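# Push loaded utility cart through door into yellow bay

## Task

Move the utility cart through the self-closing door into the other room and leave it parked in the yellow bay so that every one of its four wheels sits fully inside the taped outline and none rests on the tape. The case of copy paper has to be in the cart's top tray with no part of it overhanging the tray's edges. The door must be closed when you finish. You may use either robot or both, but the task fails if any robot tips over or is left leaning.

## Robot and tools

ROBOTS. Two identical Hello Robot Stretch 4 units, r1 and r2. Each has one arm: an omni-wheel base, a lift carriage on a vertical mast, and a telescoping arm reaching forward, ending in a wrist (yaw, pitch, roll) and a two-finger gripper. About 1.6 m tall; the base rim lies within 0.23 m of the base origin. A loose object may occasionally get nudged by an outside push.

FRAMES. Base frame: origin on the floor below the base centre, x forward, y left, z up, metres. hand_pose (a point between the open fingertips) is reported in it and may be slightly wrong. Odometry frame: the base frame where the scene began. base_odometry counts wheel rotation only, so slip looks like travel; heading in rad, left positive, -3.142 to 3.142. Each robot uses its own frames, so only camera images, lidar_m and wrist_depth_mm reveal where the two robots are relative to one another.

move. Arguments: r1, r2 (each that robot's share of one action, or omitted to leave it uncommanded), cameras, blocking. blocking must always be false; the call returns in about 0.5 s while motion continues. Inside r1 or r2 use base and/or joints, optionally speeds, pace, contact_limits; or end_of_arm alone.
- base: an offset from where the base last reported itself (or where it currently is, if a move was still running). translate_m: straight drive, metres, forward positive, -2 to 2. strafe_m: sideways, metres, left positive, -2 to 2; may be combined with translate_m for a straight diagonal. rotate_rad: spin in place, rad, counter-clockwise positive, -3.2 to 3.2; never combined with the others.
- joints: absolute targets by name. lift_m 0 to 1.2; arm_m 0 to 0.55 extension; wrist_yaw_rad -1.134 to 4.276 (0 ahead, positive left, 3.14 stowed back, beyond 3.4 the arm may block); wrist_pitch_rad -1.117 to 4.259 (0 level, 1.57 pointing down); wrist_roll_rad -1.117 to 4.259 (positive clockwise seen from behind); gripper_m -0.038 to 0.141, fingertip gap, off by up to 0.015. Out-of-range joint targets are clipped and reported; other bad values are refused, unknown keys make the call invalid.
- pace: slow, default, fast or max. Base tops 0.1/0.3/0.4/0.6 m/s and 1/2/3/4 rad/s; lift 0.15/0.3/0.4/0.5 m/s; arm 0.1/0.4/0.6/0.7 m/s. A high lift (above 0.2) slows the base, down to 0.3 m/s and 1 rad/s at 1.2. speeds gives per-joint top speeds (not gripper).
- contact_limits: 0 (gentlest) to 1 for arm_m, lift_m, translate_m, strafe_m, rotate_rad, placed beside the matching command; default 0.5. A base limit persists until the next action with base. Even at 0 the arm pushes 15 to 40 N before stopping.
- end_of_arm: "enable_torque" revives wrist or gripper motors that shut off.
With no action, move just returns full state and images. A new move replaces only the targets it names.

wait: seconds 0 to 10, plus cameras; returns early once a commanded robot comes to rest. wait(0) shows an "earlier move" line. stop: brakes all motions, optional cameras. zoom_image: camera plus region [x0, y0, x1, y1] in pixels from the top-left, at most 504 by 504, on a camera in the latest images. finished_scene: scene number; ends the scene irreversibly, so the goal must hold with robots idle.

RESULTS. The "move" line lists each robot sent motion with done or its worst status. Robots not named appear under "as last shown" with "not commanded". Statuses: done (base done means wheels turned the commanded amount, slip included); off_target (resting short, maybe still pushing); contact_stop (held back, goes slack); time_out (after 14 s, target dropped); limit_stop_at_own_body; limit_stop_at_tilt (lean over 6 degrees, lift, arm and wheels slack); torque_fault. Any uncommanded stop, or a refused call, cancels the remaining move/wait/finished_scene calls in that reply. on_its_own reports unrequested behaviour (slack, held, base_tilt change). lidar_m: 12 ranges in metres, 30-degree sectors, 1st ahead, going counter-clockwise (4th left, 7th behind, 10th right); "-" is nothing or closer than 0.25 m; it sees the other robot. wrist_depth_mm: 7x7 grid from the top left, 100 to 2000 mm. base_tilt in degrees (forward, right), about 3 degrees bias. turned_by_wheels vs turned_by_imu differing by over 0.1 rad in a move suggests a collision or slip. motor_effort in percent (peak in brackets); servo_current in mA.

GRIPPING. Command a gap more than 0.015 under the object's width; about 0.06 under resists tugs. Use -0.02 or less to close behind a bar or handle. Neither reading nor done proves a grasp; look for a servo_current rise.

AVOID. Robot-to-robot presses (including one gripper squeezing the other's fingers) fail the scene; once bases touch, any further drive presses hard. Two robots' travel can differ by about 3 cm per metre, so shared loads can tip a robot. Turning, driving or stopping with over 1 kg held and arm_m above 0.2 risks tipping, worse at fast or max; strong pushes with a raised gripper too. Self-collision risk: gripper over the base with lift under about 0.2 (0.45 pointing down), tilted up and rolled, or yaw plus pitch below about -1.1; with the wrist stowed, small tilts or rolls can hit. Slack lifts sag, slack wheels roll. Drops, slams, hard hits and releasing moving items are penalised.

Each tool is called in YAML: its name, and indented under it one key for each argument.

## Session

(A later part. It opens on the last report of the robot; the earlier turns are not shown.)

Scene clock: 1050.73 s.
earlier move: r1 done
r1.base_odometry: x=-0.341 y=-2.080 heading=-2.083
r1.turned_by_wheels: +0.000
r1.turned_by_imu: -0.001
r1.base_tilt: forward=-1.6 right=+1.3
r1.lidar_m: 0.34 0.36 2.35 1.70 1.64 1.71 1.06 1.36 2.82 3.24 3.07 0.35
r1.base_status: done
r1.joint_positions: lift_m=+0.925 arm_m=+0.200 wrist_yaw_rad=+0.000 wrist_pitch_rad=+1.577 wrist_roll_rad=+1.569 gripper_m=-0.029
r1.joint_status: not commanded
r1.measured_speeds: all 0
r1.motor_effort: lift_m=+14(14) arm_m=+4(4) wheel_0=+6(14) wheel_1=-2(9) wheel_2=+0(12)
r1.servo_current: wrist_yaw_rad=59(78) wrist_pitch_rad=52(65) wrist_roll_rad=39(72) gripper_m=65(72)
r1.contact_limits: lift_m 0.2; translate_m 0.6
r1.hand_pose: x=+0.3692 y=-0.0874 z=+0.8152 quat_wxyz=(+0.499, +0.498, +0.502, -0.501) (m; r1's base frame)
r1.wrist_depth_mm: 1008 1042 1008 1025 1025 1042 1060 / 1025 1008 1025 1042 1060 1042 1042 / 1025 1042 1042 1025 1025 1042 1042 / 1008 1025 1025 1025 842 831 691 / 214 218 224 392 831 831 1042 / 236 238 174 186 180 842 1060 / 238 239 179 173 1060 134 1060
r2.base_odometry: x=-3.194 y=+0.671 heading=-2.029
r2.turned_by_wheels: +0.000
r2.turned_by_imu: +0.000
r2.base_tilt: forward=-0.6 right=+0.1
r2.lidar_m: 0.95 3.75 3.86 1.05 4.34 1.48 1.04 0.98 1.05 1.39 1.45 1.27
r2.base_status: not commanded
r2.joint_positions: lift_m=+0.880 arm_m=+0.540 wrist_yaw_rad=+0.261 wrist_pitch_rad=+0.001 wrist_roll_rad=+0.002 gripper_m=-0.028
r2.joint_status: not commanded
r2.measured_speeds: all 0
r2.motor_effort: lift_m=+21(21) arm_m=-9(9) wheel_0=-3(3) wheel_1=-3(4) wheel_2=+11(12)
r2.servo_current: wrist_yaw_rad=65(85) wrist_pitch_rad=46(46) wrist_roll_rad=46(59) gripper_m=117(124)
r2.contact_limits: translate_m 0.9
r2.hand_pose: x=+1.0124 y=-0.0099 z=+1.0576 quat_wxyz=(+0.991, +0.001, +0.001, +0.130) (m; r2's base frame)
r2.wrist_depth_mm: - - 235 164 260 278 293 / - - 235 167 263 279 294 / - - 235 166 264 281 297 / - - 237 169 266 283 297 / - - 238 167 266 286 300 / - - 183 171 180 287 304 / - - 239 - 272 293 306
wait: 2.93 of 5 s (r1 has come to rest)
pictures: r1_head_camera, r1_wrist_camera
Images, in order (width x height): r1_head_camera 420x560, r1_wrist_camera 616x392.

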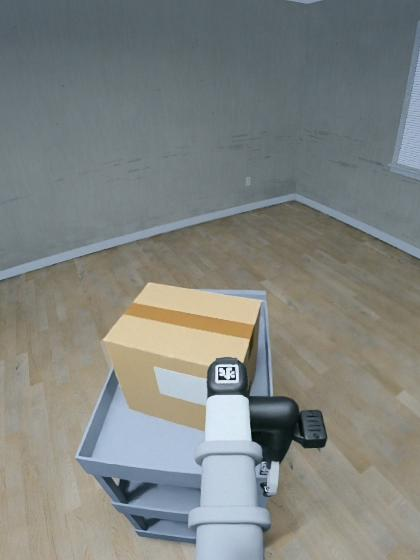

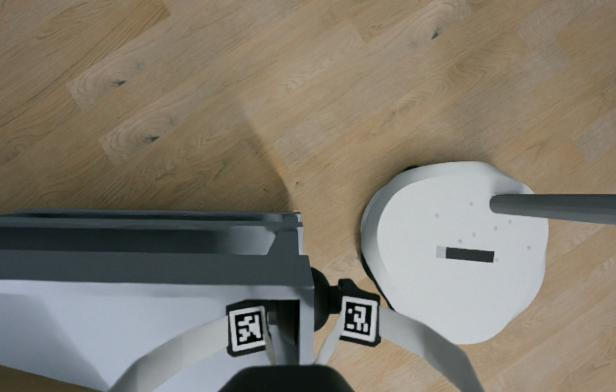

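move:
  blocking: false
  cameras: []
  r1: {"base":{"translate_m":0.0,"strafe_m":-0.28},"pace":"slow","contact_limits":{"strafe_m":0.6}}

wait:
  seconds: 5
  cameras: ["r1_head_camera","r1_wrist_camera"]

Scene clock: 1062.53 s.
move: r1 moving
r1.base_odometry: x=-0.353 y=-2.072 heading=-2.082
r1.turned_by_wheels: +0.000
r1.turned_by_imu: +0.000
r1.base_tilt: forward=-1.6 right=+1.3
r1.lidar_m: 0.34 0.35 2.34 1.70 1.63 1.71 1.04 1.36 2.81 3.20 3.07 0.38
r1.base_status: translate_m moving; strafe_m moving
r1.joint_positions: lift_m=+0.925 arm_m=+0.200 wrist_yaw_rad=+0.000 wrist_pitch_rad=+1.577 wrist_roll_rad=+1.569 gripper_m=-0.029
r1.joint_status: not commanded
r1.measured_speeds: translate_m=+0.001 strafe_m=-0.057 rotate_rad=-0.004 lift_m=+0.000 arm_m=+0.000 wrist_yaw_rad=+0.000 wrist_pitch_rad=+0.000 wrist_roll_rad=+0.000
r1.motor_effort: lift_m=+14(14) arm_m=+4(4) wheel_0=+14(16) wheel_1=-6(6) wheel_2=+0(1)
r1.servo_current: wrist_yaw_rad=59(59) wrist_pitch_rad=52(52) wrist_roll_rad=52(72) gripper_m=65(72)
r1.contact_limits: lift_m 0.2; strafe_m 0.6
r1.hand_pose: x=+0.3692 y=-0.0874 z=+0.8152 quat_wxyz=(+0.499, +0.498, +0.502, -0.501) (m; r1's base frame)
r1.wrist_depth_mm: 1025 1008 1025 1025 1025 1060 1042 / 1025 1008 1008 1025 1025 1060 1042 / 991 1008 1025 1042 1042 1042 1042 / 1008 1025 1042 1042 842 831 831 / 228 204 236 492 831 820 1060 / 240 240 180 187 181 831 1060 / 239 240 183 142 1025 1042 1042
r2: as last shown
r2.lidar_m: 0.94 3.74 3.88 1.06 4.33 1.50 1.05 0.99 1.01 1.37 1.44 1.29
r2.motor_effort: lift_m=+21(21) arm_m=-9(9) wheel_0=-3(3) wheel_1=-4(4) wheel_2=+11(11)
r2.servo_current: wrist_yaw_rad=72(78) wrist_pitch_rad=39(46) wrist_roll_rad=46(59) gripper_m=111(117)
r2.contact_limits: translate_m 0.9
r2.wrist_depth_mm: - - 233 164 260 278 291 / - - 235 167 263 279 294 / - - 236 166 264 281 297 / - - 237 169 265 283 298 / - - 238 167 268 285 300 / - - 184 171 180 286 303 / - - 238 - 273 293 306
pictures: none
No camera images: "cameras" was empty.

Scene clock: 1065.97 s.
earlier move: r1 done
r1.base_odometry: x=-0.585 y=-1.942 heading=-2.082
r1.turned_by_wheels: +0.000
r1.turned_by_imu: +0.000
r1.base_tilt: forward=-1.6 right=+1.3
r1.lidar_m: 0.28 0.27 0.29 1.97 1.85 1.09 1.08 1.33 2.61 2.96 2.83 0.39
r1.base_status: done
r1.joint_positions: lift_m=+0.925 arm_m=+0.200 wrist_yaw_rad=+0.000 wrist_pitch_rad=+1.575 wrist_roll_rad=+1.568 gripper_m=-0.029
r1.joint_status: not commanded
r1.measured_speeds: all 0
r1.motor_effort: lift_m=+14(14) arm_m=+4(4) wheel_0=+8(16) wheel_1=-1(8) wheel_2=+1(2)
r1.servo_current: wrist_yaw_rad=46(72) wrist_pitch_rad=52(59) wrist_roll_rad=46(72) gripper_m=65(72)
r1.contact_limits: lift_m 0.2; strafe_m 0.6
r1.hand_pose: x=+0.3698 y=-0.0874 z=+0.8152 quat_wxyz=(+0.500, +0.498, +0.502, -0.500) (m; r1's base frame)
r1.wrist_depth_mm: 1008 1008 1025 1008 1042 1060 1042 / 1025 1042 1025 1042 1025 1042 1042 / 1025 1025 1042 1042 1060 1042 1060 / 1008 1042 1042 1025 917 842 1042 / 991 1025 1025 1025 820 831 1042 / 1008 220 179 198 178 820 1042 / 193 154 182 173 1042 135 1042
r2.base_odometry: x=-3.194 y=+0.671 heading=-2.029
r2.turned_by_wheels: +0.000
r2.turned_by_imu: +0.000
r2.base_tilt: forward=-0.6 right=+0.0
r2.lidar_m: 0.95 3.73 1.11 1.09 4.32 1.50 1.07 0.99 1.00 1.40 1.46 1.30
r2.base_status: not commanded
r2.joint_positions: lift_m=+0.880 arm_m=+0.540 wrist_yaw_rad=+0.261 wrist_pitch_rad=+0.001 wrist_roll_rad=+0.002 gripper_m=-0.028
r2.joint_status: not commanded
r2.measured_speeds: all 0
r2.motor_effort: lift_m=+21(21) arm_m=-9(9) wheel_0=-2(3) wheel_1=-3(4) wheel_2=+11(11)
r2.servo_current: wrist_yaw_rad=59(91) wrist_pitch_rad=39(46) wrist_roll_rad=46(59) gripper_m=117(124)
r2.contact_limits: translate_m 0.9
r2.hand_pose: x=+1.0124 y=-0.0099 z=+1.0576 quat_wxyz=(+0.991, +0.001, +0.001, +0.130) (m; r2's base frame)
r2.wrist_depth_mm: - - 233 164 260 278 291 / - - 235 167 263 278 294 / - - 236 166 264 281 297 / - - 237 169 264 282 297 / - - 238 168 268 285 301 / - - 184 172 180 287 304 / - - 239 - 271 293 306
wait: 3.43 of 5 s (r1 has come to rest)
pictures: r1_head_camera, r1_wrist_camera
Images, in order (width x height): r1_head_camera 420x560, r1_wrist_camera 616x392.

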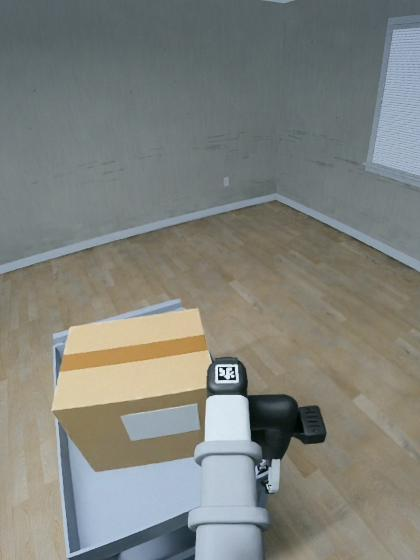

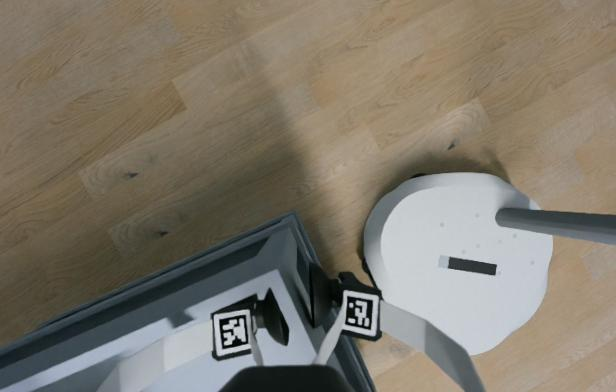

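move:
  blocking: false
  cameras: []
  r1: {"joints":{"gripper_m":0.1}}

wait:
  seconds: 1.5
  cameras: []

move:
  blocking: false
  cameras: []
  r1: {"joints":{"lift_m":1.08}}

wait:
  seconds: 3
  cameras: []

move:
  blocking: false
  cameras: []
  r1: {"base":{"rotate_rad":0.55},"contact_limits":{"rotate_rad":0.3},"pace":"slow"}

wait:
  seconds: 4
  cameras: ["r1_head_camera","r1_wrist_camera"]

Scene clock: 1083.33 s.
move: r1 moving
r1.base_odometry: x=-0.585 y=-1.942 heading=-2.082
r1.turned_by_wheels: +0.000
r1.turned_by_imu: +0.000
r1.base_tilt: forward=-1.6 right=+1.2
r1.lidar_m: 0.27 0.27 0.28 1.97 1.87 1.08 1.07 1.33 2.61 2.96 2.83 0.37
r1.base_status: not commanded
r1.joint_positions: lift_m=+0.925 arm_m=+0.200 wrist_yaw_rad=+0.000 wrist_pitch_rad=+1.575 wrist_roll_rad=+1.568 gripper_m=-0.004
r1.joint_status: gripper_m moving
r1.measured_speeds: all 0
r1.motor_effort: lift_m=+14(14) arm_m=+4(4) wheel_0=+8(8) wheel_1=-1(1) wheel_2=+1(1)
r1.servo_current: wrist_yaw_rad=46(65) wrist_pitch_rad=46(52) wrist_roll_rad=52(65) gripper_m=72(72)
r1.contact_limits: lift_m 0.2; strafe_m 0.6
r1.hand_pose: x=+0.3698 y=-0.0874 z=+0.8152 quat_wxyz=(+0.500, +0.498, +0.502, -0.500) (m; r1's base frame)
r1.wrist_depth_mm: 1008 1025 1025 1025 1008 1042 1060 / 991 1008 1025 1042 1025 1025 1042 / 1008 1025 1025 1042 1025 1025 1042 / 1008 1025 1025 1042 931 831 1042 / 1042 1025 1025 1025 820 820 1042 / 1025 220 180 196 182 831 1060 / 195 172 243 143 1025 128 1060
r2: as last shown
r2.base_tilt: forward=-0.6 right=+0.1
r2.lidar_m: 0.91 3.76 1.11 1.08 4.36 1.51 1.05 0.98 1.03 1.41 1.44 1.28
r2.motor_effort: lift_m=+21(21) arm_m=-9(9) wheel_0=-3(3) wheel_1=-3(4) wheel_2=+11(11)
r2.servo_current: wrist_yaw_rad=65(78) wrist_pitch_rad=39(39) wrist_roll_rad=59(59) gripper_m=117(117)
r2.contact_limits: translate_m 0.9
r2.wrist_depth_mm: - - 233 164 262 279 291 / - - 234 166 262 279 293 / - - 236 166 265 282 300 / - - 236 169 265 282 297 / - - 237 168 267 285 301 / - - 184 171 180 287 304 / - - 238 - 272 296 304
pictures: none
No camera images: "cameras" was empty.

Scene clock: 1084.83 s.
earlier move: r1 done
r1.base_odometry: x=-0.585 y=-1.942 heading=-2.082
r1.turned_by_wheels: +0.000
r1.turned_by_imu: +0.000
r1.base_tilt: forward=-1.6 right=+1.2
r1.lidar_m: 0.27 0.26 0.29 1.96 1.87 1.10 1.06 1.32 2.59 2.97 2.83 0.38
r1.base_status: not commanded
r1.joint_positions: lift_m=+0.925 arm_m=+0.200 wrist_yaw_rad=+0.000 wrist_pitch_rad=+1.575 wrist_roll_rad=+1.568 gripper_m=+0.100
r1.joint_status: all done
r1.measured_speeds: all 0
r1.motor_effort: lift_m=+14(14) arm_m=+4(4) wheel_0=+7(8) wheel_1=-1(1) wheel_2=+1(1)
r1.servo_current: wrist_yaw_rad=39(65) wrist_pitch_rad=39(52) wrist_roll_rad=46(65) gripper_m=46(91)
r1.contact_limits: lift_m 0.2; strafe_m 0.6
r1.hand_pose: x=+0.3698 y=-0.0874 z=+0.8152 quat_wxyz=(+0.500, +0.498, +0.502, -0.500) (m; r1's base frame)
r1.wrist_depth_mm: 1025 1008 1008 1042 1042 1060 1042 / 1008 1008 1025 1025 1025 1060 1042 / 1025 1025 1025 1042 1025 1060 1042 / 1008 1025 1008 1042 854 831 1060 / 1008 1008 1042 1042 820 831 1042 / 1025 229 186 211 190 831 1042 / 229 171 240 155 1025 1042 1060
r2.base_odometry: x=-3.194 y=+0.671 heading=-2.029
r2.turned_by_wheels: +0.000
r2.turned_by_imu: +0.000
r2.base_tilt: forward=-0.6 right=+0.1
r2.lidar_m: 0.95 3.75 1.13 1.09 4.34 1.49 1.03 0.98 1.03 1.38 1.45 1.28
r2.base_status: not commanded
r2.joint_positions: lift_m=+0.880 arm_m=+0.540 wrist_yaw_rad=+0.261 wrist_pitch_rad=+0.001 wrist_roll_rad=+0.002 gripper_m=-0.028
r2.joint_status: not commanded
r2.measured_speeds: all 0
r2.motor_effort: lift_m=+21(21) arm_m=-9(9) wheel_0=-3(3) wheel_1=-3(4) wheel_2=+11(11)
r2.servo_current: wrist_yaw_rad=59(85) wrist_pitch_rad=39(52) wrist_roll_rad=46(65) gripper_m=111(124)
r2.contact_limits: translate_m 0.9
r2.hand_pose: x=+1.0124 y=-0.0099 z=+1.0576 quat_wxyz=(+0.991, +0.001, +0.001, +0.130) (m; r2's base frame)
r2.wrist_depth_mm: - - 234 164 262 278 293 / - - 235 167 262 279 294 / - - 236 166 264 279 297 / - - 238 170 266 283 297 / - - 238 168 266 285 301 / - - 183 171 180 287 303 / - - 238 - 272 293 306
wait: 1.50 s; at rest by 1.47 s
pictures: none
No camera images: "cameras" was empty.

Scene clock: 1085.33 s.
move: r1 moving
r1.base_odometry: x=-0.585 y=-1.942 heading=-2.082
r1.turned_by_wheels: +0.000
r1.turned_by_imu: +0.000
r1.base_tilt: forward=-1.6 right=+1.3
r1.lidar_m: 0.27 0.27 0.29 1.94 1.88 1.10 1.08 1.34 2.61 2.99 2.83 0.38
r1.base_status: not commanded
r1.joint_positions: lift_m=+0.962 arm_m=+0.200 wrist_yaw_rad=+0.000 wrist_pitch_rad=+1.575 wrist_roll_rad=+1.568 gripper_m=+0.100
r1.joint_status: lift_m moving
r1.measured_speeds: translate_m=+0.000 strafe_m=+0.000 rotate_rad=+0.000 lift_m=+0.146 arm_m=+0.000 wrist_yaw_rad=+0.000 wrist_pitch_rad=+0.000 wrist_roll_rad=+0.000
r1.motor_effort: lift_m=+25(27) arm_m=+4(4) wheel_0=+8(8) wheel_1=-1(1) wheel_2=+1(1)
r1.servo_current: wrist_yaw_rad=46(59) wrist_pitch_rad=52(52) wrist_roll_rad=59(59) gripper_m=46(46)
r1.contact_limits: strafe_m 0.6
r1.hand_pose: x=+0.3698 y=-0.0874 z=+0.8523 quat_wxyz=(+0.500, +0.498, +0.502, -0.500) (m; r1's base frame)
r1.wrist_depth_mm: 1025 1060 1060 1060 1060 1078 1078 / 1008 1042 1060 1042 1060 1078 1098 / 1025 1042 1060 1060 1060 1078 1060 / 1060 1042 1060 1060 854 866 1098 / 1042 1042 289 1078 854 866 1098 / 1042 272 200 274 195 854 1078 / 270 271 273 143 1060 1078 1098
r2: as last shown
r2.lidar_m: 0.94 3.75 1.11 1.06 4.35 1.51 1.03 0.99 1.04 1.39 1.44 1.29
r2.motor_effort: lift_m=+21(21) arm_m=-9(9) wheel_0=-2(3) wheel_1=-3(4) wheel_2=+11(11)
r2.servo_current: wrist_yaw_rad=72(78) wrist_pitch_rad=39(46) wrist_roll_rad=52(59) gripper_m=117(124)
r2.contact_limits: translate_m 0.9
r2.wrist_depth_mm: - - 235 164 262 278 293 / - - 236 167 262 279 294 / - - 236 166 264 279 298 / - - 237 169 265 282 298 / - - 238 168 267 285 301 / - - 184 171 180 287 304 / - - 238 - 271 293 306
pictures: none
No camera images: "cameras" was empty.

Scene clock: 1086.57 s.
earlier move: r1 done
r1.base_odometry: x=-0.585 y=-1.942 heading=-2.083
r1.turned_by_wheels: +0.000
r1.turned_by_imu: +0.000
r1.base_tilt: forward=-1.6 right=+1.3
r1.lidar_m: 0.27 0.26 0.29 1.96 1.86 1.09 1.06 1.32 2.63 2.97 2.83 0.36
r1.base_status: not commanded
r1.joint_positions: lift_m=+1.080 arm_m=+0.200 wrist_yaw_rad=+0.000 wrist_pitch_rad=+1.572 wrist_roll_rad=+1.568 gripper_m=+0.100
r1.joint_status: all done
r1.measured_speeds: all 0
r1.motor_effort: lift_m=+24(28) arm_m=+4(4) wheel_0=+4(8) wheel_1=-1(1) wheel_2=+0(1)
r1.servo_current: wrist_yaw_rad=52(72) wrist_pitch_rad=39(52) wrist_roll_rad=46(65) gripper_m=39(52)
r1.contact_limits: strafe_m 0.6
r1.hand_pose: x=+0.3705 y=-0.0874 z=+0.9693 quat_wxyz=(+0.500, +0.499, +0.501, -0.500) (m; r1's base frame)
r1.wrist_depth_mm: 1182 1160 1182 1205 1205 1182 1205 / 1182 1205 1205 1182 1182 1182 1182 / 1160 1182 1182 1182 1182 1205 1205 / 1138 1182 1182 1205 991 976 1182 / 1182 1182 654 394 976 960 1182 / 1182 397 397 397 197 1205 1205 / 394 384 370 140 1205 1182 1160
r2.base_odometry: x=-3.194 y=+0.671 heading=-2.029
r2.turned_by_wheels: +0.000
r2.turned_by_imu: +0.000
r2.base_tilt: forward=-0.6 right=+0.1
r2.lidar_m: 0.95 3.74 1.13 1.10 4.36 1.51 1.03 0.97 1.03 1.38 1.44 1.27
r2.base_status: not commanded
r2.joint_positions: lift_m=+0.880 arm_m=+0.540 wrist_yaw_rad=+0.261 wrist_pitch_rad=+0.001 wrist_roll_rad=+0.002 gripper_m=-0.028
r2.joint_status: not commanded
r2.measured_speeds: all 0
r2.motor_effort: lift_m=+21(21) arm_m=-9(9) wheel_0=-3(3) wheel_1=-3(4) wheel_2=+11(11)
r2.servo_current: wrist_yaw_rad=59(78) wrist_pitch_rad=39(52) wrist_roll_rad=59(59) gripper_m=111(124)
r2.contact_limits: translate_m 0.9
r2.hand_pose: x=+1.0124 y=-0.0099 z=+1.0576 quat_wxyz=(+0.991, +0.001, +0.001, +0.130) (m; r2's base frame)
r2.wrist_depth_mm: - - 234 164 260 278 291 / - - 235 167 263 281 293 / - - 236 166 264 282 298 / - - 238 169 264 283 298 / - - 238 167 267 283 300 / - - 183 171 180 287 303 / - - 238 - 272 294 307
wait: 1.23 of 3 s (r1 has come to rest)
pictures: none
No camera images: "cameras" was empty.

Scene clock: 1087.07 s.
move: r1 moving
r1.base_odometry: x=-0.585 y=-1.943 heading=-1.957
r1.turned_by_wheels: +0.126
r1.turned_by_imu: +0.126
r1.base_tilt: forward=-1.6 right=+1.2
r1.lidar_m: 0.26 0.26 0.30 1.92 1.88 1.08 1.13 1.39 2.57 2.90 2.82 0.35
r1.base_status: rotate_rad moving
r1.joint_positions: lift_m=+1.080 arm_m=+0.200 wrist_yaw_rad=+0.000 wrist_pitch_rad=+1.572 wrist_roll_rad=+1.568 gripper_m=+0.100
r1.joint_status: not commanded
r1.measured_speeds: translate_m=+0.001 strafe_m=+0.000 rotate_rad=+0.488 lift_m=+0.000 arm_m=+0.000 wrist_yaw_rad=+0.000 wrist_pitch_rad=+0.000 wrist_roll_rad=+0.000
r1.motor_effort: lift_m=+24(24) arm_m=+4(4) wheel_0=-6(7) wheel_1=-8(8) wheel_2=-4(6)
r1.servo_current: wrist_yaw_rad=46(52) wrist_pitch_rad=46(46) wrist_roll_rad=59(65) gripper_m=46(46)
r1.contact_limits: rotate_rad 0.3
r1.hand_pose: x=+0.3705 y=-0.0874 z=+0.9693 quat_wxyz=(+0.500, +0.499, +0.501, -0.500) (m; r1's base frame)
r1.wrist_depth_mm: 1182 1205 1182 1182 1160 1205 1182 / 1160 1182 1160 1182 1205 1205 1205 / 1182 1205 1182 1205 1182 1182 1205 / 1160 1205 1182 397 991 976 1182 / 1182 397 399 394 960 976 1182 / 394 375 366 397 195 1182 1182 / 286 228 285 139 1182 1160 1182
r2: as last shown
r2.base_tilt: forward=-0.7 right=+0.1
r2.lidar_m: 0.92 3.75 1.11 1.09 4.33 1.49 1.06 0.99 1.04 1.40 1.46 1.31
r2.motor_effort: lift_m=+21(21) arm_m=-9(9) wheel_0=-3(3) wheel_1=-4(4) wheel_2=+11(11)
r2.servo_current: wrist_yaw_rad=78(78) wrist_pitch_rad=39(46) wrist_roll_rad=52(59) gripper_m=117(117)
r2.contact_limits: translate_m 0.9
r2.wrist_depth_mm: - - 234 164 262 278 293 / - - 235 167 262 279 296 / - - 236 166 264 281 298 / - - 236 169 265 283 298 / - - 238 167 266 286 301 / - - 183 171 180 287 303 / - - 237 - 272 294 306
pictures: none
No camera images: "cameras" was empty.

Scene clock: 1088.33 s.
earlier move: r1 done
r1.base_odometry: x=-0.585 y=-1.942 heading=-1.533
r1.turned_by_wheels: +0.424
r1.turned_by_imu: +0.376
r1.base_tilt: forward=-1.5 right=+1.3
r1.lidar_m: 0.25 0.29 1.96 1.88 1.11 1.09 1.38 2.59 2.99 2.84 2.92 0.25
r1.base_status: done
r1.joint_positions: lift_m=+1.080 arm_m=+0.200 wrist_yaw_rad=-0.003 wrist_pitch_rad=+1.573 wrist_roll_rad=+1.572 gripper_m=+0.100
r1.joint_status: not commanded
r1.measured_speeds: all 0
r1.motor_effort: lift_m=+20(24) arm_m=+5(6) wheel_0=-4(24) wheel_1=-3(12) wheel_2=-1(20)
r1.servo_current: wrist_yaw_rad=46(65) wrist_pitch_rad=39(46) wrist_roll_rad=59(78) gripper_m=46(52)
r1.contact_limits: rotate_rad 0.3
r1.hand_pose: x=+0.3701 y=-0.0874 z=+0.9697 quat_wxyz=(+0.499, +0.501, +0.499, -0.501) (m; r1's base frame)
r1.wrist_depth_mm: 1160 1160 1138 1205 1160 1182 1205 / 1160 1160 1160 1160 1229 1229 1205 / 1138 1182 1182 1205 1229 1182 1205 / 392 397 415 1182 976 976 1205 / 270 347 394 397 397 991 1205 / 204 225 327 397 198 1205 1182 / 167 189 220 140 397 1182 1205
r2.base_odometry: x=-3.194 y=+0.671 heading=-2.029
r2.turned_by_wheels: +0.000
r2.turned_by_imu: +0.000
r2.base_tilt: forward=-0.6 right=+0.1
r2.lidar_m: 0.96 3.73 1.15 1.11 4.34 1.48 1.05 0.98 1.01 1.39 1.44 1.28
r2.base_status: not commanded
r2.joint_positions: lift_m=+0.880 arm_m=+0.540 wrist_yaw_rad=+0.261 wrist_pitch_rad=+0.001 wrist_roll_rad=+0.002 gripper_m=-0.028
r2.joint_status: not commanded
r2.measured_speeds: all 0
r2.motor_effort: lift_m=+21(21) arm_m=-9(9) wheel_0=-3(3) wheel_1=-4(4) wheel_2=+11(11)
r2.servo_current: wrist_yaw_rad=72(78) wrist_pitch_rad=33(46) wrist_roll_rad=46(59) gripper_m=117(124)
r2.contact_limits: translate_m 0.9
r2.hand_pose: x=+1.0124 y=-0.0099 z=+1.0576 quat_wxyz=(+0.991, +0.001, +0.001, +0.130) (m; r2's base frame)
r2.wrist_depth_mm: - - 234 164 262 277 293 / - - 235 167 260 278 294 / - - 236 166 264 281 298 / - - 236 170 265 283 297 / - - 238 167 266 283 303 / - - 185 171 180 287 303 / - - 237 - 273 294 304
wait: 1.27 of 4 s (r1 has come to rest)
pictures: r1_head_camera, r1_wrist_camera
Images, in order (width x height): r1_head_camera 420x560, r1_wrist_camera 616x392.

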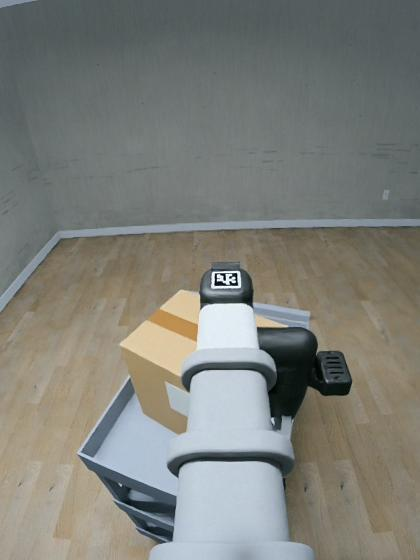

